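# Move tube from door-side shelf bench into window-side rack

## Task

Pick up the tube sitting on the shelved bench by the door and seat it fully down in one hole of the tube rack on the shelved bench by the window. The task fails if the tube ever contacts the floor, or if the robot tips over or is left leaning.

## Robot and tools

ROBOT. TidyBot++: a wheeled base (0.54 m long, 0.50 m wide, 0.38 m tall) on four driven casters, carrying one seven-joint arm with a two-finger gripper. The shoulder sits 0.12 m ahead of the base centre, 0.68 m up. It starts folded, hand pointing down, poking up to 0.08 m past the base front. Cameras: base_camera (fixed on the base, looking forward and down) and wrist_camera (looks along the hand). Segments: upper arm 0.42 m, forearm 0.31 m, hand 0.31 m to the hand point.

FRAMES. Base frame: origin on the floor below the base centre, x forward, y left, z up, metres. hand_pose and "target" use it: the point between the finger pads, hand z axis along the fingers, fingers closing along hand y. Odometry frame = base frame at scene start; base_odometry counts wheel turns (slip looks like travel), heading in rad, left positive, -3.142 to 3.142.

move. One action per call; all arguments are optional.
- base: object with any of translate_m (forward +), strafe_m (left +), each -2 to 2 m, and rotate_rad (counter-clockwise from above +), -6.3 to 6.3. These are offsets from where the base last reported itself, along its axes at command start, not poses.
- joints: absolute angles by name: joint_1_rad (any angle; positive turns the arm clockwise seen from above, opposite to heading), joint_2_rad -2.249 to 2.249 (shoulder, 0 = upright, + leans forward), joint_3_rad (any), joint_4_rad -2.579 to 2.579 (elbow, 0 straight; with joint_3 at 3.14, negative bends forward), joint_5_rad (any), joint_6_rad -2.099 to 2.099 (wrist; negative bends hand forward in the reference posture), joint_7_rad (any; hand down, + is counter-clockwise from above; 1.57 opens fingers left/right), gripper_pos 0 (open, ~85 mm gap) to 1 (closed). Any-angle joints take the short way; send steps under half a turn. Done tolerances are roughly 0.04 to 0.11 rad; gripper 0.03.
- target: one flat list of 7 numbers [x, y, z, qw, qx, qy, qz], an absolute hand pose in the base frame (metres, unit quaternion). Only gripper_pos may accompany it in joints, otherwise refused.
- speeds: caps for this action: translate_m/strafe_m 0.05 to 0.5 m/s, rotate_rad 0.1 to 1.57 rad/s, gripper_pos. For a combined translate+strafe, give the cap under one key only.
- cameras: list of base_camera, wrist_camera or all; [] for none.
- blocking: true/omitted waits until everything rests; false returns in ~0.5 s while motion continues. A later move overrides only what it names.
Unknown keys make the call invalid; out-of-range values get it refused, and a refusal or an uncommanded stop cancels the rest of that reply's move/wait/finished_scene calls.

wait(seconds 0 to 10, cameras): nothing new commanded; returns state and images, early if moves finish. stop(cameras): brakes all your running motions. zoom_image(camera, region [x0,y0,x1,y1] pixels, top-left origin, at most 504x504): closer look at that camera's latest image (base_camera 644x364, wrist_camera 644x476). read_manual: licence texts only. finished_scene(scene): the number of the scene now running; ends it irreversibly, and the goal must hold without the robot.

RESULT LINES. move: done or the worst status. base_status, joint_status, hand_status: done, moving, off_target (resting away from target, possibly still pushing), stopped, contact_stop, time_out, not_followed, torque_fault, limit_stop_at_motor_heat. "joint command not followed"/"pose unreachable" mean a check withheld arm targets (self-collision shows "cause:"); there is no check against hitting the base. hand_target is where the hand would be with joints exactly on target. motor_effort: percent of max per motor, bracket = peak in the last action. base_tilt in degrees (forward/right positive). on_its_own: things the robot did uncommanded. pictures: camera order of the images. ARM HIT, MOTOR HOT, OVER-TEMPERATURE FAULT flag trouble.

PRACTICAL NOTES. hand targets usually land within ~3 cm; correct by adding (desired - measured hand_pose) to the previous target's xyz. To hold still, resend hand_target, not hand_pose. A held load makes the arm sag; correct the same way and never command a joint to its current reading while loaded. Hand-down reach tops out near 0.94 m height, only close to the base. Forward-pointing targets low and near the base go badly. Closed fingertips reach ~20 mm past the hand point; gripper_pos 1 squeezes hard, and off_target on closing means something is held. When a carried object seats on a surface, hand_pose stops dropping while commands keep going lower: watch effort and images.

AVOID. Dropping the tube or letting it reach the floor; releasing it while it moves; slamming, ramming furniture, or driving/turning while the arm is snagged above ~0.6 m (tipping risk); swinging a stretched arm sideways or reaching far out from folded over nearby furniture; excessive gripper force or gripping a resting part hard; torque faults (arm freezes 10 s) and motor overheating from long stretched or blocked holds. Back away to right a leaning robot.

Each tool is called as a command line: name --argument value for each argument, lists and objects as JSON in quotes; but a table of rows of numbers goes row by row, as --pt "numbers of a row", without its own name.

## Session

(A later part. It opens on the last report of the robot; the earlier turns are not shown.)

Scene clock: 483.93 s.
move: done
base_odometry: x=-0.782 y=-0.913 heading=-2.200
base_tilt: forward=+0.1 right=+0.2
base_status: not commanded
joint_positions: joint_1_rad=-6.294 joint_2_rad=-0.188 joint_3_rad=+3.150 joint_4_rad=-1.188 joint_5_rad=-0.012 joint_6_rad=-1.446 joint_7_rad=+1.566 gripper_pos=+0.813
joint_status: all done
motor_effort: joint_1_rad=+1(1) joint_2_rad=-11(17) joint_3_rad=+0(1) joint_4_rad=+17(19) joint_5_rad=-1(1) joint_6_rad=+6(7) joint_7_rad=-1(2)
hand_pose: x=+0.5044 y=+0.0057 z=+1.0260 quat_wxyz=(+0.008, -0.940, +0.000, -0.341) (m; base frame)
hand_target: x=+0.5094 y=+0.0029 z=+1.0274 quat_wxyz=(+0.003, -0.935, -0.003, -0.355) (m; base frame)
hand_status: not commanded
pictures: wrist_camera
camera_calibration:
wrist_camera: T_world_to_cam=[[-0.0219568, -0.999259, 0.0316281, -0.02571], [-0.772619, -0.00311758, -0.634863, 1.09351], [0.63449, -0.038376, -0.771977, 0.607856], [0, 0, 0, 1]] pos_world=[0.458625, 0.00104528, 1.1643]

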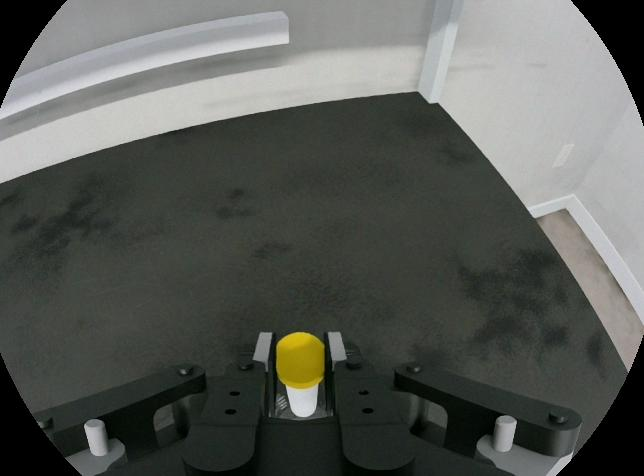

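move --base '{"translate_m": -0.5}' --speeds '{"translate_m": 0.35}' --cameras '["wrist_camera"]'

zoom_image --camera "wrist_camera" --region '[150, 180, 450, 420]'

Scene clock: 518.80 s.
move: done
base_odometry: x=-0.487 y=-0.509 heading=-2.200
base_tilt: forward=+0.1 right=+0.3
base_status: done
joint_positions: joint_1_rad=-6.295 joint_2_rad=-0.197 joint_3_rad=+3.150 joint_4_rad=-1.189 joint_5_rad=-0.012 joint_6_rad=-1.440 joint_7_rad=+1.566 gripper_pos=+0.813
joint_status: not commanded
motor_effort: joint_1_rad=+0(1) joint_2_rad=-10(14) joint_3_rad=+0(1) joint_4_rad=+17(18) joint_5_rad=-1(1) joint_6_rad=+6(7) joint_7_rad=-1(2)
hand_pose: x=+0.5027 y=+0.0059 z=+1.0300 quat_wxyz=(+0.008, -0.938, -0.001, -0.347) (m; base frame)
hand_target: x=+0.5094 y=+0.0029 z=+1.0274 quat_wxyz=(+0.003, -0.935, -0.003, -0.355) (m; base frame)
hand_status: not commanded
pictures: wrist_camera
camera_calibration:
wrist_camera: T_world_to_cam=[[-0.0218496, -0.999276, 0.0311604, -0.0252622], [-0.764103, -0.00340825, -0.645085, 1.10091], [0.644724, -0.0379046, -0.763475, 0.598149], [0, 0, 0, 1]] pos_world=[0.455016, 0.00118086, 1.16764]

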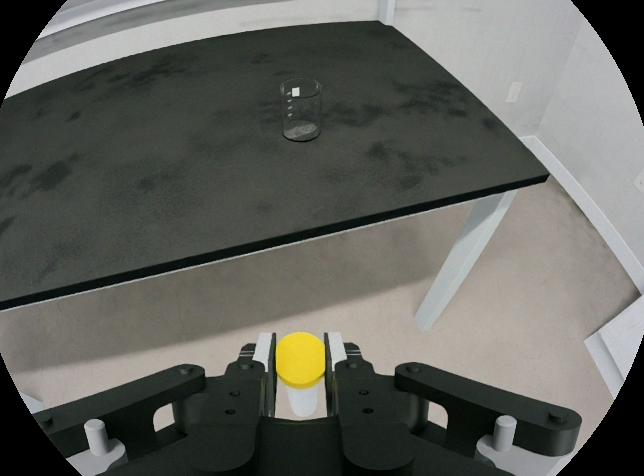

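Scaled by 1.680.

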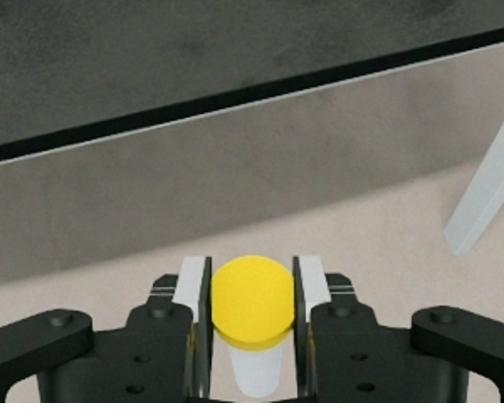

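move --base '{"translate_m": -1.753, "strafe_m": -0.44, "rotate_rad": -2.863}' --speeds '{"rotate_rad": 1.0}'

zoom_image --camera "wrist_camera" --region '[150, 0, 450, 240]'

Scene clock: 532.50 s.
move: done
base_odometry: x=+0.189 y=+1.167 heading=+1.220
base_tilt: forward=+0.1 right=+0.3
base_status: done
joint_positions: joint_1_rad=-6.300 joint_2_rad=-0.195 joint_3_rad=+3.152 joint_4_rad=-1.190 joint_5_rad=-0.012 joint_6_rad=-1.438 joint_7_rad=+1.566 gripper_pos=+0.813
joint_status: not commanded
motor_effort: joint_1_rad=+0(2) joint_2_rad=-9(14) joint_3_rad=+1(2) joint_4_rad=+17(18) joint_5_rad=+0(2) joint_6_rad=+7(7) joint_7_rad=+0(2)
hand_pose: x=+0.5039 y=+0.0071 z=+1.0292 quat_wxyz=(+0.009, -0.938, -0.002, -0.347) (m; base frame)
hand_target: x=+0.5094 y=+0.0029 z=+1.0274 quat_wxyz=(+0.003, -0.935, -0.003, -0.355) (m; base frame)
hand_status: not commanded
pictures: base_camera, wrist_camera
camera_calibration:
wrist_camera: T_world_to_cam=[[-0.0183212, -0.999355, 0.0308917, -0.0254489], [-0.764667, -0.0059007, -0.644398, 1.1009], [0.644165, -0.035428, -0.764066, 0.597692], [0, 0, 0, 1]] pos_world=[0.456345, 0.00223871, 1.16688]

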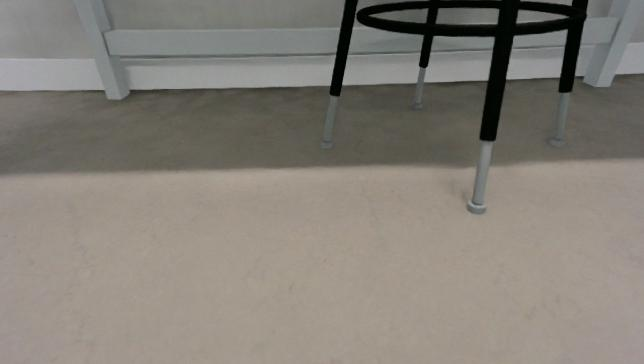

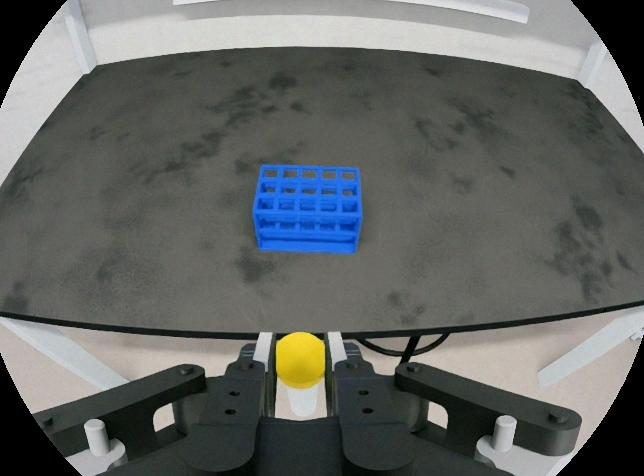

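Scaled by 1.680.

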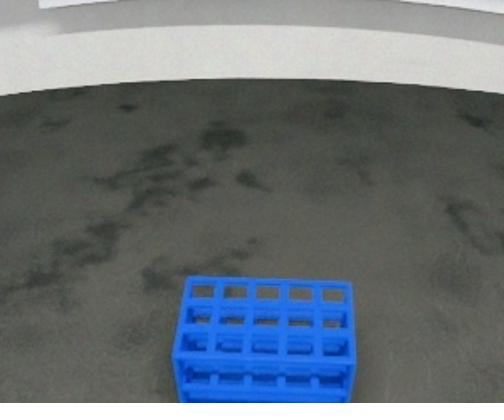

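zoom_image --camera "wrist_camera" --region '[240, 150, 380, 262]'

Scaled by 3.600.

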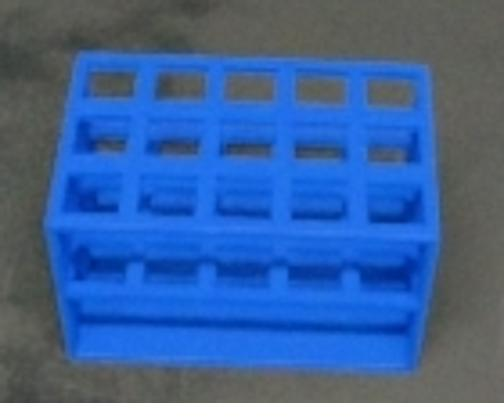

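zoom_image --camera "wrist_camera" --region '[240, 320, 360, 440]'

Scaled by 4.200.

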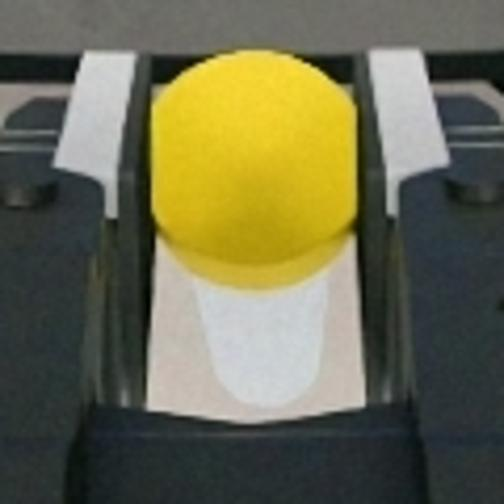

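move --base '{"translate_m": 0.235, "strafe_m": -0.009}' --speeds '{"translate_m": 0.2}'

zoom_image --camera "wrist_camera" --region '[200, 300, 400, 450]'

Scene clock: 622.77 s.
move: done
base_odometry: x=+0.278 y=+1.385 heading=+1.220
base_tilt: forward=+0.1 right=+0.3
base_status: done
joint_positions: joint_1_rad=-6.300 joint_2_rad=-0.197 joint_3_rad=+3.152 joint_4_rad=-1.191 joint_5_rad=-0.012 joint_6_rad=-1.438 joint_7_rad=+1.566 gripper_pos=+0.813
joint_status: not commanded
motor_effort: joint_1_rad=+0(1) joint_2_rad=-10(13) joint_3_rad=+0(1) joint_4_rad=+17(17) joint_5_rad=-1(1) joint_6_rad=+6(7) joint_7_rad=-1(2)
hand_pose: x=+0.5032 y=+0.0071 z=+1.0299 quat_wxyz=(+0.009, -0.938, -0.002, -0.348) (m; base frame)
hand_target: x=+0.5094 y=+0.0029 z=+1.0274 quat_wxyz=(+0.003, -0.935, -0.003, -0.355) (m; base frame)
hand_status: not commanded
pictures: base_camera, wrist_camera
camera_calibration:
wrist_camera: T_world_to_cam=[[-0.0183934, -0.999356, 0.0308133, -0.0253776], [-0.763255, -0.00587251, -0.646071, 1.10192], [0.645836, -0.0354018, -0.762655, 0.596366], [0, 0, 0, 1]] pos_world=[0.455423, 0.00222219, 1.16752]

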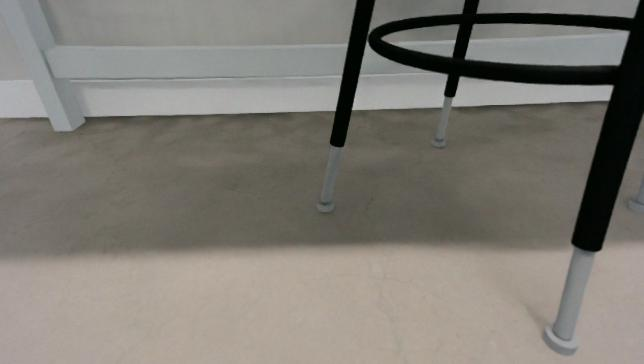

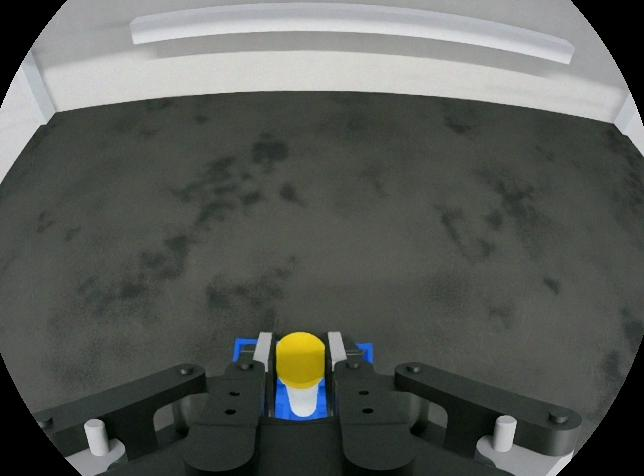

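Scaled by 2.520.

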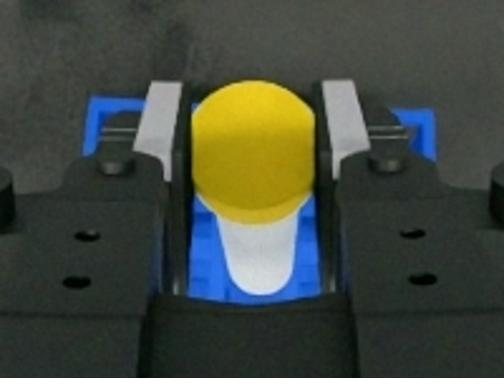

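zoom_image --camera "wrist_camera" --region '[265, 370, 345, 430]'

Scaled by 6.300.

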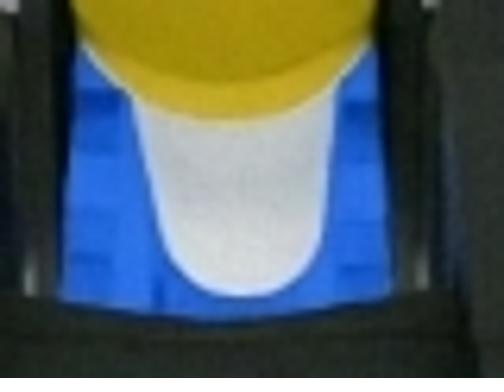

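move --joints '{"joint_1_rad": -0.030, "joint_2_rad": -0.25, "joint_4_rad": -1.402, "joint_6_rad": -1.243}' --cameras '["wrist_camera"]'

zoom_image --camera "wrist_camera" --region '[200, 300, 400, 450]'

zoom_image --camera "wrist_camera" --region '[265, 370, 345, 430]'

Scene clock: 680.27 s.
move: done
base_odometry: x=+0.278 y=+1.385 heading=+1.220
base_tilt: forward=+0.1 right=+0.2
base_status: not commanded
joint_positions: joint_1_rad=-6.300 joint_2_rad=-0.221 joint_3_rad=+3.152 joint_4_rad=-1.376 joint_5_rad=-0.012 joint_6_rad=-1.290 joint_7_rad=+1.566 gripper_pos=+0.813
joint_status: all done
motor_effort: joint_1_rad=-1(1) joint_2_rad=-10(12) joint_3_rad=+0(1) joint_4_rad=+18(19) joint_5_rad=+0(1) joint_6_rad=+6(7) joint_7_rad=-1(2)
hand_pose: x=+0.5141 y=+0.0071 z=+0.9807 quat_wxyz=(+0.009, -0.940, -0.001, -0.341) (m; base frame)
hand_target: x=+0.5137 y=+0.0057 z=+0.9889 quat_wxyz=(+0.004, -0.931, -0.006, -0.365) (m; base frame)
hand_status: not commanded
pictures: wrist_camera
camera_calibration:
wrist_camera: T_world_to_cam=[[-0.0194008, -0.999359, 0.0300842, -0.0223942], [-0.77183, -0.00415654, -0.635815, 1.07272], [0.635533, -0.0355552, -0.771255, 0.565511], [0, 0, 0, 1]] pos_world=[0.46812, 0.00218585, 1.11888]

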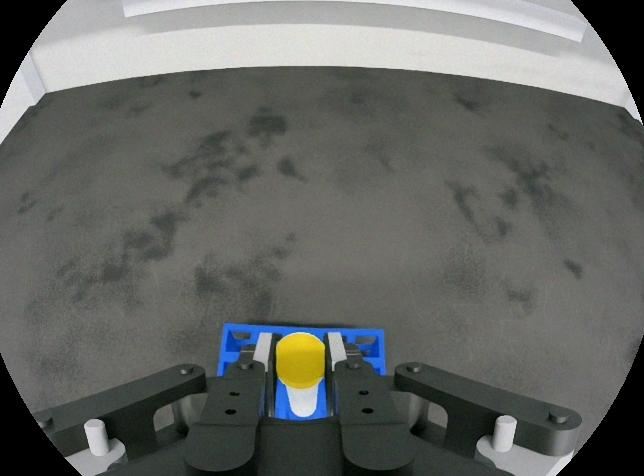

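Scaled by 2.520.

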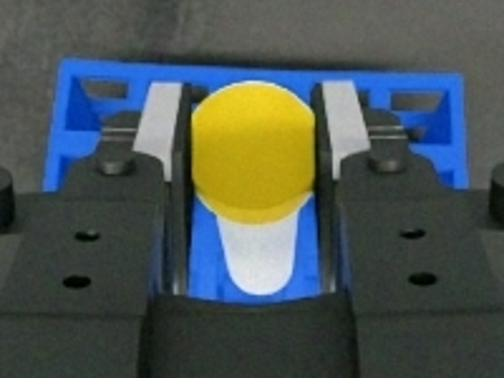

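Scaled by 6.300.

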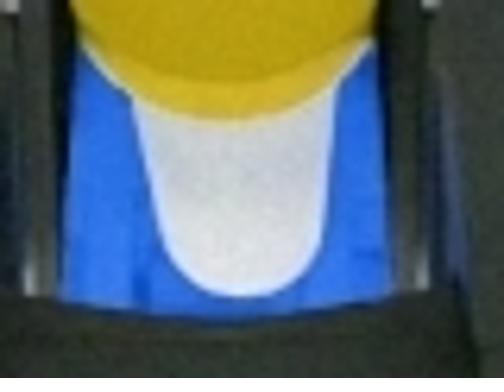

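move --cameras '["wrist_camera"]'

Scene clock: 703.17 s.
base_odometry: x=+0.278 y=+1.385 heading=+1.220
base_tilt: forward=+0.1 right=+0.3
base_status: not commanded
joint_positions: joint_1_rad=-6.300 joint_2_rad=-0.222 joint_3_rad=+3.152 joint_4_rad=-1.376 joint_5_rad=-0.012 joint_6_rad=-1.287 joint_7_rad=+1.566 gripper_pos=+0.813
joint_status: all done
motor_effort: joint_1_rad=+0(1) joint_2_rad=-10(12) joint_3_rad=+0(1) joint_4_rad=+18(19) joint_5_rad=+0(1) joint_6_rad=+6(7) joint_7_rad=+0(2)
hand_pose: x=+0.5146 y=+0.0071 z=+0.9814 quat_wxyz=(+0.009, -0.939, -0.001, -0.343) (m; base frame)
hand_target: x=+0.5137 y=+0.0057 z=+0.9889 quat_wxyz=(+0.004, -0.931, -0.006, -0.365) (m; base frame)
hand_status: not commanded
pictures: wrist_camera
camera_calibration:
wrist_camera: T_world_to_cam=[[-0.0195367, -0.99936, 0.0299776, -0.0222342], [-0.769728, -0.00410119, -0.638359, 1.07501], [0.638073, -0.035546, -0.769155, 0.562398], [0, 0, 0, 1]] pos_world=[0.468183, 0.00217988, 1.11948]

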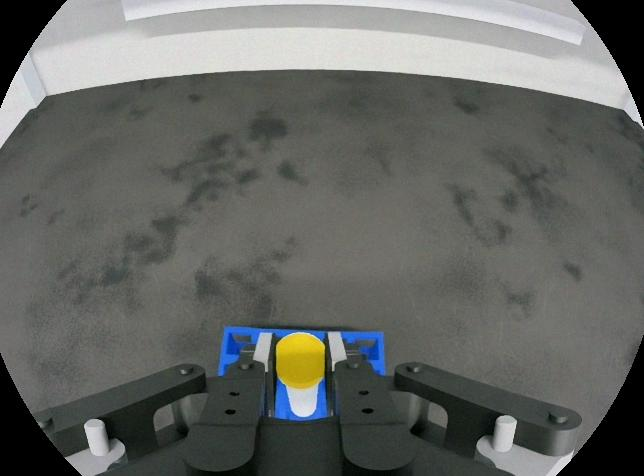

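zoom_image --camera "wrist_camera" --region '[200, 310, 410, 440]'

Scaled by 2.400.

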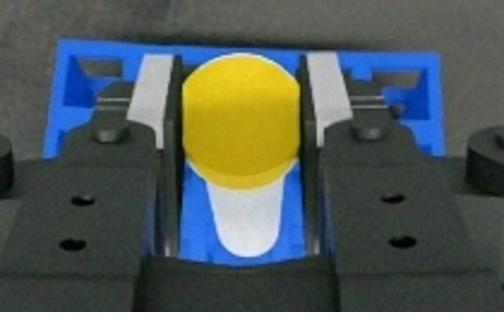

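move --joints '{"joint_1_rad": -0.042, "joint_2_rad": -0.268, "joint_4_rad": -1.475, "joint_6_rad": -1.196}' --cameras '["wrist_camera"]'

zoom_image --camera "wrist_camera" --region '[200, 310, 410, 440]'

Scene clock: 721.40 s.
move: done
base_odometry: x=+0.278 y=+1.385 heading=+1.220
base_tilt: forward=+0.0 right=+0.2
base_status: not commanded
joint_positions: joint_1_rad=-6.312 joint_2_rad=-0.240 joint_3_rad=+3.152 joint_4_rad=-1.450 joint_5_rad=-0.012 joint_6_rad=-1.241 joint_7_rad=+1.566 gripper_pos=+0.813
joint_status: all done
motor_effort: joint_1_rad=+0(1) joint_2_rad=-9(11) joint_3_rad=+0(1) joint_4_rad=+18(20) joint_5_rad=-1(1) joint_6_rad=+6(7) joint_7_rad=-1(2)
hand_pose: x=+0.5113 y=+0.0118 z=+0.9617 quat_wxyz=(+0.011, -0.941, -0.007, -0.339) (m; base frame)
hand_target: x=+0.5110 y=+0.0104 z=+0.9693 quat_wxyz=(+0.007, -0.933, -0.011, -0.361) (m; base frame)
hand_status: not commanded
pictures: wrist_camera
camera_calibration:
wrist_camera: T_world_to_cam=[[-0.00768148, -0.999526, 0.0298235, -0.022961], [-0.775272, -0.0128843, -0.631496, 1.05623], [0.631581, -0.0279721, -0.774806, 0.55817], [0, 0, 0, 1]] pos_world=[0.46616, 0.00627183, 1.10016]

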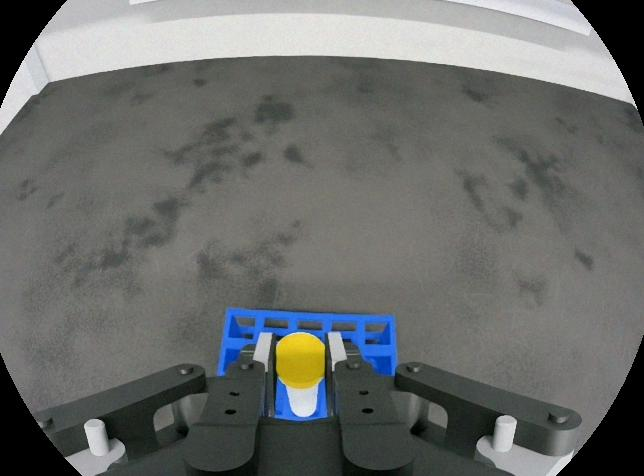

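Scaled by 2.400.

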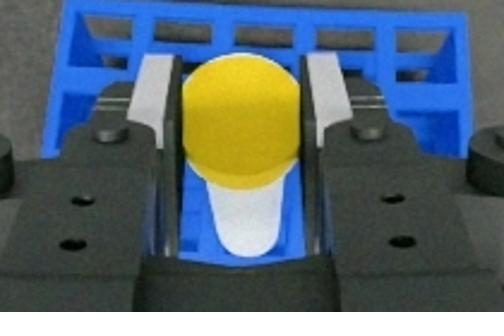

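zoom_image --camera "wrist_camera" --region '[260, 370, 340, 430]'

Scaled by 6.300.

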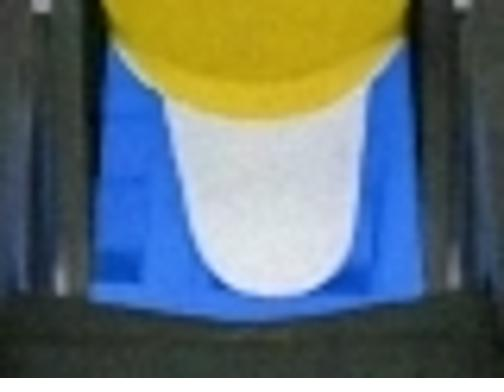

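move --joints '{"joint_1_rad": -0.012}' --cameras '["wrist_camera"]'

zoom_image --camera "wrist_camera" --region '[260, 370, 340, 430]'

Scene clock: 753.40 s.
move: done
base_odometry: x=+0.278 y=+1.385 heading=+1.220
base_tilt: forward=+0.1 right=+0.3
base_status: not commanded
joint_positions: joint_1_rad=-6.297 joint_2_rad=-0.240 joint_3_rad=+3.152 joint_4_rad=-1.450 joint_5_rad=-0.012 joint_6_rad=-1.240 joint_7_rad=+1.566 gripper_pos=+0.813
joint_status: all done
motor_effort: joint_1_rad=+0(1) joint_2_rad=-10(10) joint_3_rad=+0(1) joint_4_rad=+18(18) joint_5_rad=+0(1) joint_6_rad=+6(7) joint_7_rad=-1(2)
hand_pose: x=+0.5116 y=+0.0060 z=+0.9618 quat_wxyz=(+0.009, -0.941, +0.000, -0.339) (m; base frame)
hand_target: x=+0.5111 y=-0.0014 z=+0.9693 quat_wxyz=(+0.001, -0.933, +0.003, -0.361) (m; base frame)
hand_status: not commanded
pictures: wrist_camera
camera_calibration:
wrist_camera: T_world_to_cam=[[-0.0225156, -0.999303, 0.0297856, -0.0211519], [-0.774898, -0.0013807, -0.632085, 1.05679], [0.631685, -0.0373125, -0.774327, 0.557482], [0, 0, 0, 1]] pos_world=[0.466277, 0.00112302, 1.10029]

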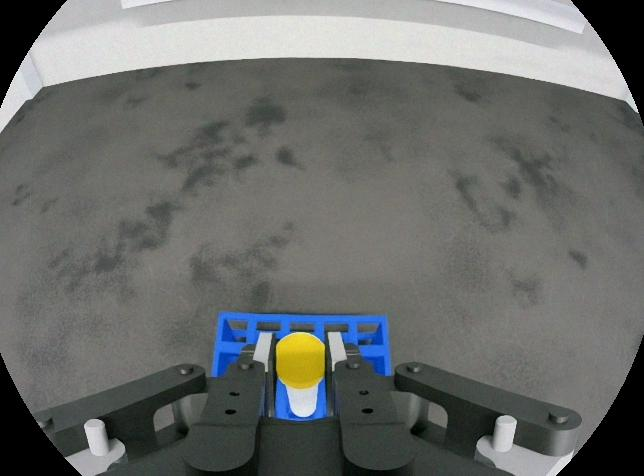

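Scaled by 6.300.

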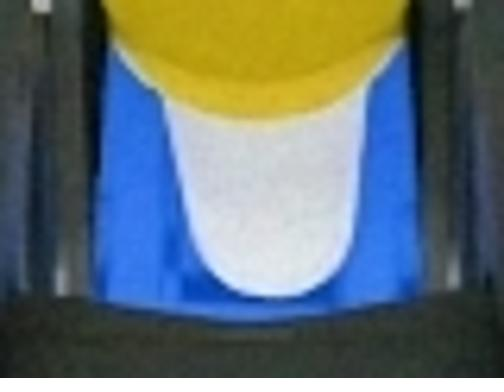

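move --joints '{"joint_1_rad": -0.037}' --cameras '["wrist_camera"]'

zoom_image --camera "wrist_camera" --region '[260, 370, 340, 430]'

Scene clock: 764.50 s.
move: done
base_odometry: x=+0.278 y=+1.385 heading=+1.220
base_tilt: forward=+0.1 right=+0.2
base_status: not commanded
joint_positions: joint_1_rad=-6.315 joint_2_rad=-0.240 joint_3_rad=+3.152 joint_4_rad=-1.450 joint_5_rad=-0.012 joint_6_rad=-1.240 joint_7_rad=+1.566 gripper_pos=+0.813
joint_status: all done
motor_effort: joint_1_rad=+0(2) joint_2_rad=-9(10) joint_3_rad=+0(1) joint_4_rad=+18(18) joint_5_rad=+0(1) joint_6_rad=+7(7) joint_7_rad=-1(2)
hand_pose: x=+0.5115 y=+0.0128 z=+0.9619 quat_wxyz=(+0.012, -0.941, -0.008, -0.339) (m; base frame)
hand_target: x=+0.5110 y=+0.0084 z=+0.9693 quat_wxyz=(+0.006, -0.933, -0.009, -0.361) (m; base frame)
hand_status: not commanded
pictures: wrist_camera
camera_calibration:
wrist_camera: T_world_to_cam=[[-0.00522605, -0.999543, 0.0297779, -0.0231981], [-0.774604, -0.0147864, -0.632273, 1.05695], [0.632425, -0.0263704, -0.774173, 0.557173], [0, 0, 0, 1]] pos_world=[0.46623, 0.00713392, 1.10032]

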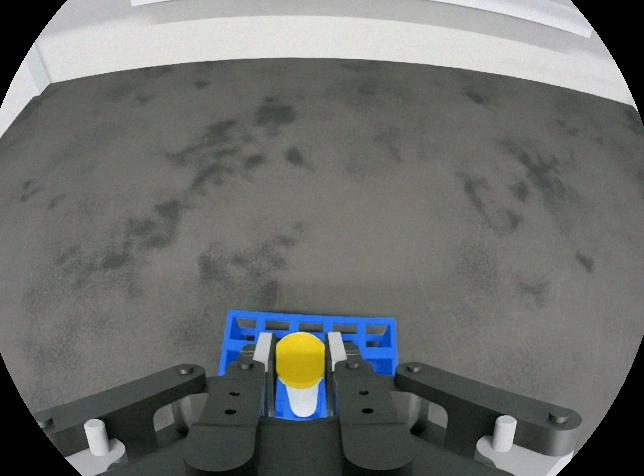

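Scaled by 6.300.

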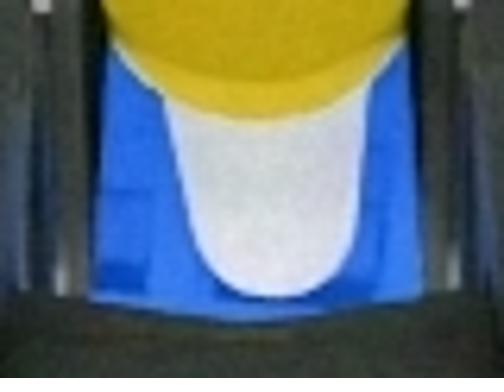

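move --base '{"strafe_m": -0.003}' --speeds '{"strafe_m": 0.05}' --cameras '["wrist_camera"]'

zoom_image --camera "wrist_camera" --region '[260, 370, 340, 430]'

Scene clock: 769.37 s.
move: done
base_odometry: x=+0.281 y=+1.384 heading=+1.220
base_tilt: forward=+0.1 right=+0.3
base_status: done
joint_positions: joint_1_rad=-6.315 joint_2_rad=-0.241 joint_3_rad=+3.152 joint_4_rad=-1.450 joint_5_rad=-0.012 joint_6_rad=-1.239 joint_7_rad=+1.566 gripper_pos=+0.813
joint_status: not commanded
motor_effort: joint_1_rad=+0(2) joint_2_rad=-10(10) joint_3_rad=+0(2) joint_4_rad=+18(19) joint_5_rad=+0(1) joint_6_rad=+6(7) joint_7_rad=-1(2)
hand_pose: x=+0.5115 y=+0.0126 z=+0.9621 quat_wxyz=(+0.012, -0.941, -0.008, -0.339) (m; base frame)
hand_target: x=+0.5110 y=+0.0084 z=+0.9693 quat_wxyz=(+0.006, -0.933, -0.009, -0.361) (m; base frame)
hand_status: not commanded
pictures: wrist_camera
camera_calibration:
wrist_camera: T_world_to_cam=[[-0.00567151, -0.999545, 0.0296162, -0.0230287], [-0.774218, -0.0143554, -0.632756, 1.05731], [0.632894, -0.0265181, -0.773784, 0.556732], [0, 0, 0, 1]] pos_world=[0.466107, 0.00692343, 1.10049]

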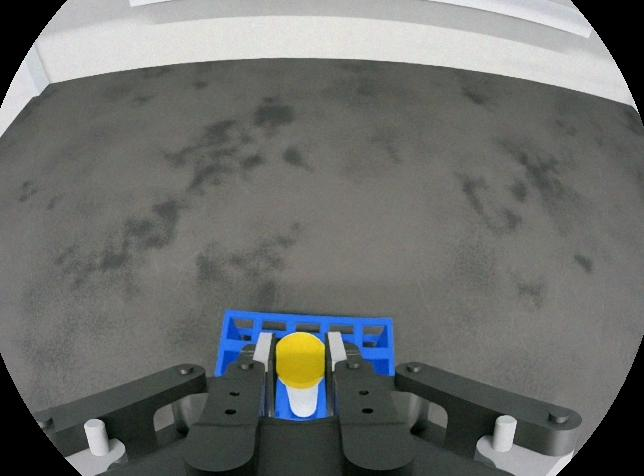

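Scaled by 6.300.

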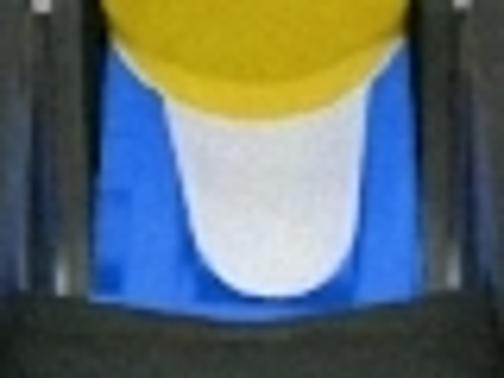

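move --joints '{"joint_2_rad": -0.280, "joint_4_rad": -1.530, "joint_6_rad": -1.150}' --cameras '[]'

move --joints '{"joint_2_rad": -0.2906, "joint_4_rad": -1.5832, "joint_6_rad": -1.107}' --cameras '["wrist_camera"]'

zoom_image --camera "wrist_camera" --region '[200, 300, 410, 440]'

Scene clock: 783.87 s.
move: done
base_odometry: x=+0.281 y=+1.384 heading=+1.220
base_tilt: forward=+0.1 right=+0.3
base_status: not commanded
joint_positions: joint_1_rad=-6.315 joint_2_rad=-0.253 joint_3_rad=+3.152 joint_4_rad=-1.506 joint_5_rad=-0.012 joint_6_rad=-1.193 joint_7_rad=+1.566 gripper_pos=+0.813
joint_status: all done
motor_effort: joint_1_rad=+0(1) joint_2_rad=-9(11) joint_3_rad=+0(0) joint_4_rad=+18(19) joint_5_rad=-1(1) joint_6_rad=+7(7) joint_7_rad=-1(2)
hand_pose: x=+0.5116 y=+0.0125 z=+0.9488 quat_wxyz=(+0.012, -0.940, -0.007, -0.341) (m; base frame)
hand_target: x=+0.5114 y=+0.0084 z=+0.9558 quat_wxyz=(+0.006, -0.932, -0.009, -0.362) (m; base frame)
hand_status: not commanded
pictures: none
No camera images: "cameras" was empty.

Scene clock: 784.60 s.
move: done
base_odometry: x=+0.281 y=+1.384 heading=+1.220
base_tilt: forward=+0.1 right=+0.3
base_status: not commanded
joint_positions: joint_1_rad=-6.315 joint_2_rad=-0.264 joint_3_rad=+3.152 joint_4_rad=-1.559 joint_5_rad=-0.012 joint_6_rad=-1.151 joint_7_rad=+1.566 gripper_pos=+0.813
joint_status: all done
motor_effort: joint_1_rad=+0(1) joint_2_rad=-9(10) joint_3_rad=+0(1) joint_4_rad=+19(20) joint_5_rad=+0(1) joint_6_rad=+6(7) joint_7_rad=-1(2)
hand_pose: x=+0.5111 y=+0.0125 z=+0.9349 quat_wxyz=(+0.012, -0.940, -0.007, -0.341) (m; base frame)
hand_target: x=+0.5112 y=+0.0085 z=+0.9418 quat_wxyz=(+0.006, -0.932, -0.009, -0.362) (m; base frame)
hand_status: not commanded
pictures: wrist_camera
camera_calibration:
wrist_camera: T_world_to_cam=[[-0.00672735, -0.999558, 0.0289468, -0.0211561], [-0.772021, -0.0132067, -0.63546, 1.04126], [0.635562, -0.0266225, -0.771591, 0.532499], [0, 0, 0, 1]] pos_world=[0.465293, 0.00678127, 1.07316]

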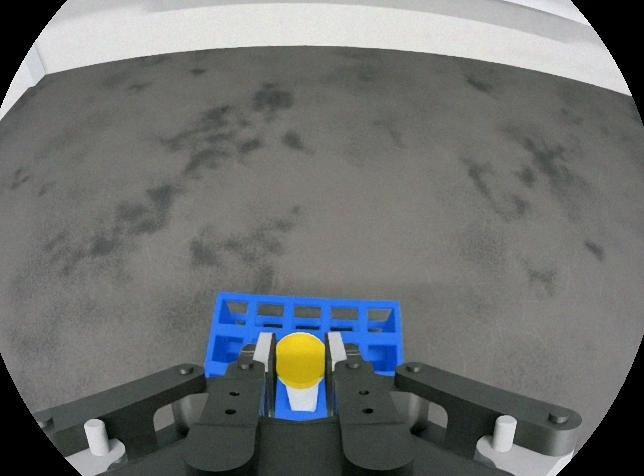

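Scaled by 2.400.

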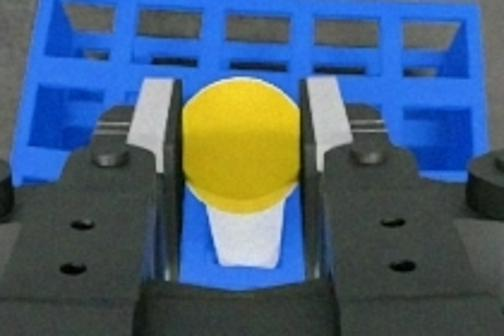

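move --joints '{"joint_2_rad": -0.2985, "joint_4_rad": -1.630, "joint_6_rad": -1.069}' --cameras '[]'

move --joints '{"joint_2_rad": -0.3047, "joint_4_rad": -1.6739, "joint_6_rad": -1.0308}' --cameras '["wrist_camera"]'

zoom_image --camera "wrist_camera" --region '[200, 300, 410, 440]'

Scene clock: 790.63 s.
move: done
base_odometry: x=+0.281 y=+1.384 heading=+1.220
base_tilt: forward=+0.1 right=+0.3
base_status: not commanded
joint_positions: joint_1_rad=-6.315 joint_2_rad=-0.272 joint_3_rad=+3.152 joint_4_rad=-1.606 joint_5_rad=-0.012 joint_6_rad=-1.112 joint_7_rad=+1.566 gripper_pos=+0.813
joint_status: all done
motor_effort: joint_1_rad=+0(1) joint_2_rad=-9(11) joint_3_rad=+0(1) joint_4_rad=+19(21) joint_5_rad=-1(1) joint_6_rad=+6(7) joint_7_rad=+0(1)
hand_pose: x=+0.5111 y=+0.0124 z=+0.9223 quat_wxyz=(+0.012, -0.940, -0.007, -0.341) (m; base frame)
hand_target: x=+0.5109 y=+0.0085 z=+0.9289 quat_wxyz=(+0.006, -0.932, -0.009, -0.362) (m; base frame)
hand_status: not commanded
pictures: none
No camera images: "cameras" was empty.

Scene clock: 791.33 s.
move: done
base_odometry: x=+0.281 y=+1.384 heading=+1.220
base_tilt: forward=+0.1 right=+0.2
base_status: not commanded
joint_positions: joint_1_rad=-6.315 joint_2_rad=-0.279 joint_3_rad=+3.152 joint_4_rad=-1.649 joint_5_rad=-0.012 joint_6_rad=-1.073 joint_7_rad=+1.566 gripper_pos=+0.813
joint_status: all done
motor_effort: joint_1_rad=-1(1) joint_2_rad=-9(10) joint_3_rad=+0(1) joint_4_rad=+19(20) joint_5_rad=+0(1) joint_6_rad=+6(7) joint_7_rad=-1(1)
hand_pose: x=+0.5112 y=+0.0124 z=+0.9103 quat_wxyz=(+0.012, -0.940, -0.007, -0.342) (m; base frame)
hand_target: x=+0.5111 y=+0.0086 z=+0.9166 quat_wxyz=(+0.006, -0.932, -0.009, -0.362) (m; base frame)
hand_status: not commanded
pictures: wrist_camera
camera_calibration:
wrist_camera: T_world_to_cam=[[-0.00762158, -0.999563, 0.0285467, -0.0196972], [-0.771276, -0.0122936, -0.636382, 1.0261], [0.636455, -0.0268676, -0.770846, 0.512331], [0, 0, 0, 1]] pos_world=[0.465181, 0.006691, 1.04848]

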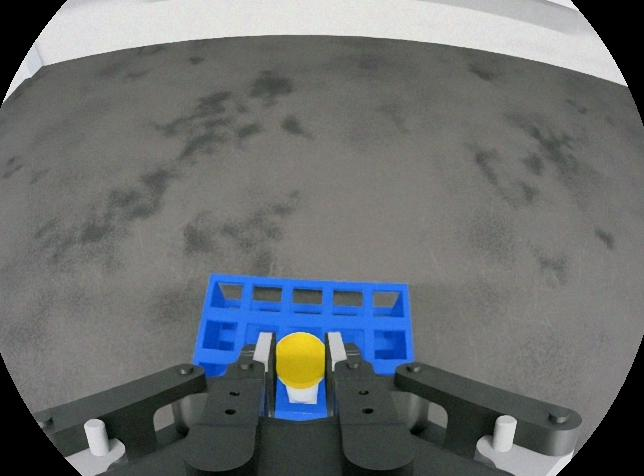

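Scaled by 2.400.

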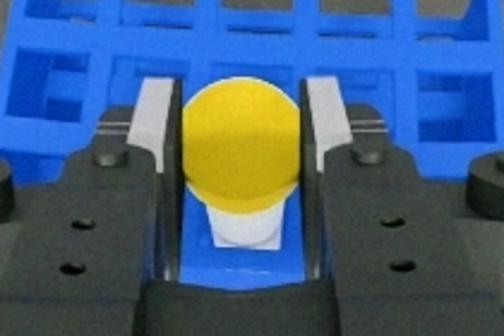

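move --joints '{"joint_2_rad": -0.309, "joint_4_rad": -1.709, "joint_6_rad": -1.000}' --cameras '["wrist_camera"]'

zoom_image --camera "wrist_camera" --region '[200, 300, 410, 440]'

Scene clock: 797.57 s.
move: done
base_odometry: x=+0.281 y=+1.384 heading=+1.220
base_tilt: forward=+0.1 right=+0.3
base_status: not commanded
joint_positions: joint_1_rad=-6.315 joint_2_rad=-0.288 joint_3_rad=+3.152 joint_4_rad=-1.677 joint_5_rad=-0.012 joint_6_rad=-1.038 joint_7_rad=+1.566 gripper_pos=+0.813
joint_status: all done
motor_effort: joint_1_rad=-1(1) joint_2_rad=-9(10) joint_3_rad=+0(0) joint_4_rad=+19(19) joint_5_rad=+0(1) joint_6_rad=+6(7) joint_7_rad=-1(2)
hand_pose: x=+0.5127 y=+0.0124 z=+0.9069 quat_wxyz=(+0.012, -0.937, -0.006, -0.350) (m; base frame)
hand_target: x=+0.5112 y=+0.0086 z=+0.9066 quat_wxyz=(+0.006, -0.932, -0.009, -0.362) (m; base frame)
hand_status: not commanded
pictures: wrist_camera
camera_calibration:
wrist_camera: T_world_to_cam=[[-0.00855121, -0.999575, 0.0278623, -0.0185271], [-0.760231, -0.011602, -0.64955, 1.03136], [0.649597, -0.0267362, -0.759809, 0.492049], [0, 0, 0, 1]] pos_world=[0.464282, 0.00660218, 1.0443]

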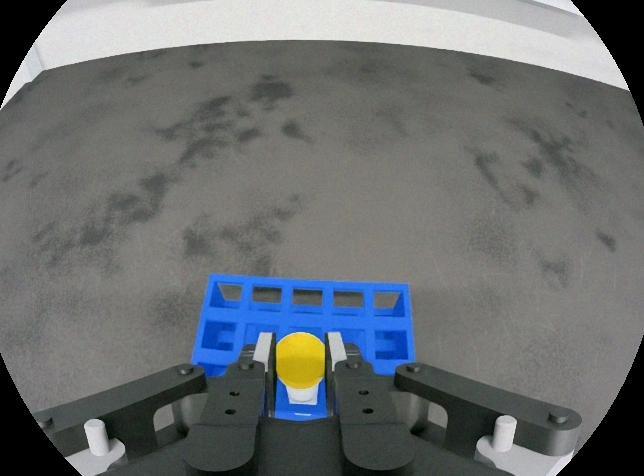

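Scaled by 2.400.

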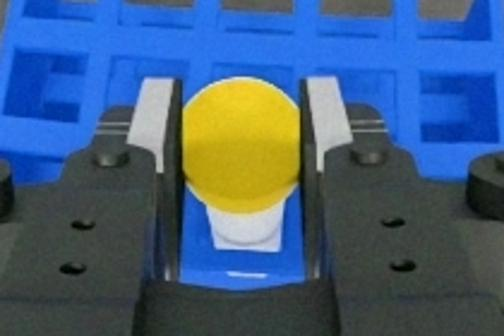

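move --joints '{"gripper_pos": 0.45}' --cameras '["wrist_camera"]'

zoom_image --camera "wrist_camera" --region '[200, 300, 410, 440]'

Scene clock: 811.43 s.
move: done
base_odometry: x=+0.281 y=+1.384 heading=+1.220
base_tilt: forward=+0.1 right=+0.3
base_status: not commanded
joint_positions: joint_1_rad=-6.315 joint_2_rad=-0.288 joint_3_rad=+3.152 joint_4_rad=-1.680 joint_5_rad=-0.012 joint_6_rad=-1.038 joint_7_rad=+1.566 gripper_pos=+0.450
joint_status: all done
motor_effort: joint_1_rad=+0(1) joint_2_rad=-9(9) joint_3_rad=+0(1) joint_4_rad=+19(19) joint_5_rad=+0(1) joint_6_rad=+6(7) joint_7_rad=+0(2)
hand_pose: x=+0.5122 y=+0.0124 z=+0.9057 quat_wxyz=(+0.012, -0.937, -0.006, -0.348) (m; base frame)
hand_target: x=+0.5112 y=+0.0086 z=+0.9066 quat_wxyz=(+0.006, -0.932, -0.009, -0.362) (m; base frame)
hand_status: not commanded
pictures: wrist_camera
camera_calibration:
wrist_camera: T_world_to_cam=[[-0.00847402, -0.999574, 0.0279374, -0.0186086], [-0.76185, -0.0116427, -0.647648, 1.0293], [0.647698, -0.0267723, -0.761427, 0.493805], [0, 0, 0, 1]] pos_world=[0.464178, 0.00660343, 1.04314]

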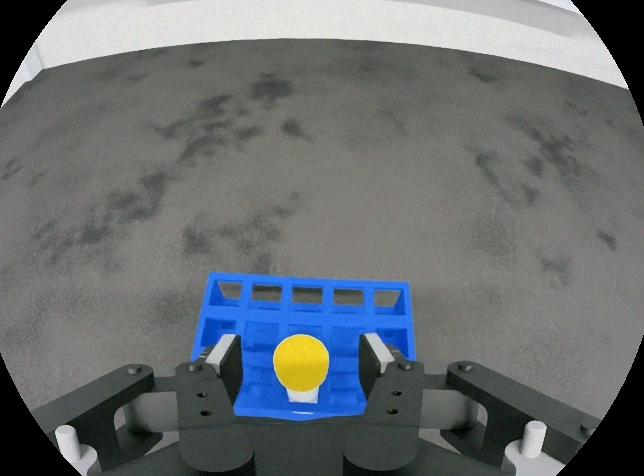

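Scaled by 2.400.

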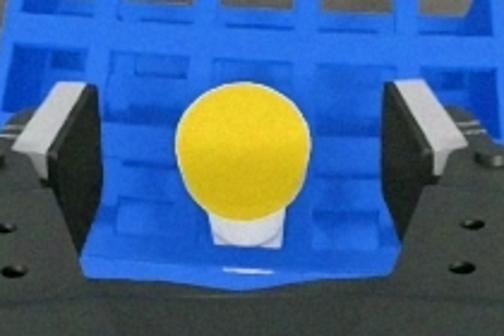

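move --joints '{"joint_2_rad": -0.50}' --cameras '["wrist_camera"]'

zoom_image --camera "wrist_camera" --region '[200, 240, 410, 440]'

Scene clock: 817.57 s.
move: done
base_odometry: x=+0.281 y=+1.384 heading=+1.220
base_tilt: forward=+0.1 right=+0.3
base_status: not commanded
joint_positions: joint_1_rad=-6.315 joint_2_rad=-0.494 joint_3_rad=+3.152 joint_4_rad=-1.682 joint_5_rad=-0.012 joint_6_rad=-1.037 joint_7_rad=+1.566 gripper_pos=+0.450
joint_status: all done
motor_effort: joint_1_rad=+0(1) joint_2_rad=-3(11) joint_3_rad=+0(1) joint_4_rad=+19(20) joint_5_rad=+0(1) joint_6_rad=+7(8) joint_7_rad=-1(2)
hand_pose: x=+0.4580 y=+0.0107 z=+0.9801 quat_wxyz=(+0.014, -0.897, -0.006, -0.442) (m; base frame)
hand_target: x=+0.4614 y=+0.0068 z=+0.9770 quat_wxyz=(+0.009, -0.893, -0.008, -0.449) (m; base frame)
hand_status: not commanded
pictures: wrist_camera
camera_calibration:
wrist_camera: T_world_to_cam=[[-0.013283, -0.999727, 0.0192057, -0.0121006], [-0.615117, -0.00697316, -0.788405, 1.1069], [0.788324, -0.0222861, -0.614857, 0.377497], [0, 0, 0, 1]] pos_world=[0.383119, 0.00403418, 1.10502]

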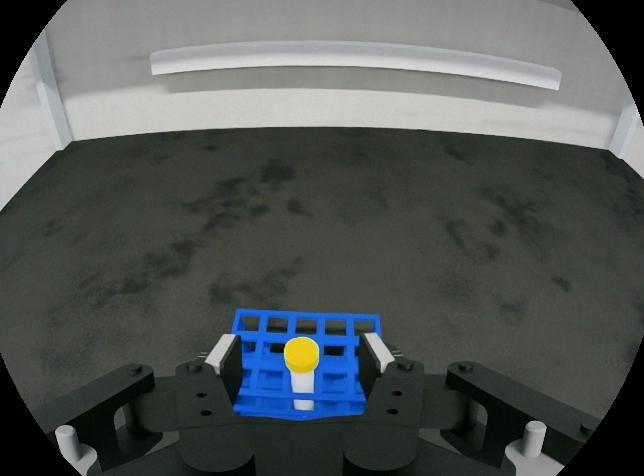

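Scaled by 2.400.

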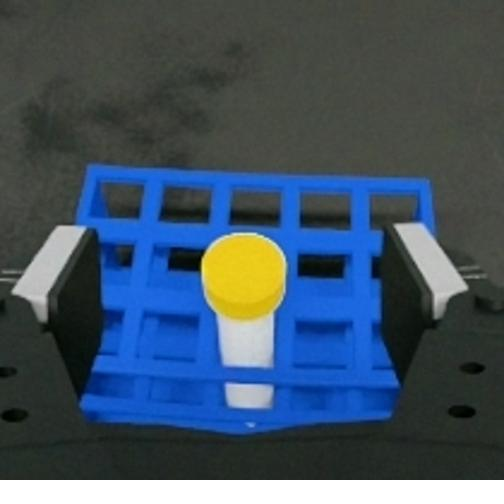

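finished_scene --scene 1

The scene is finished: the task was done.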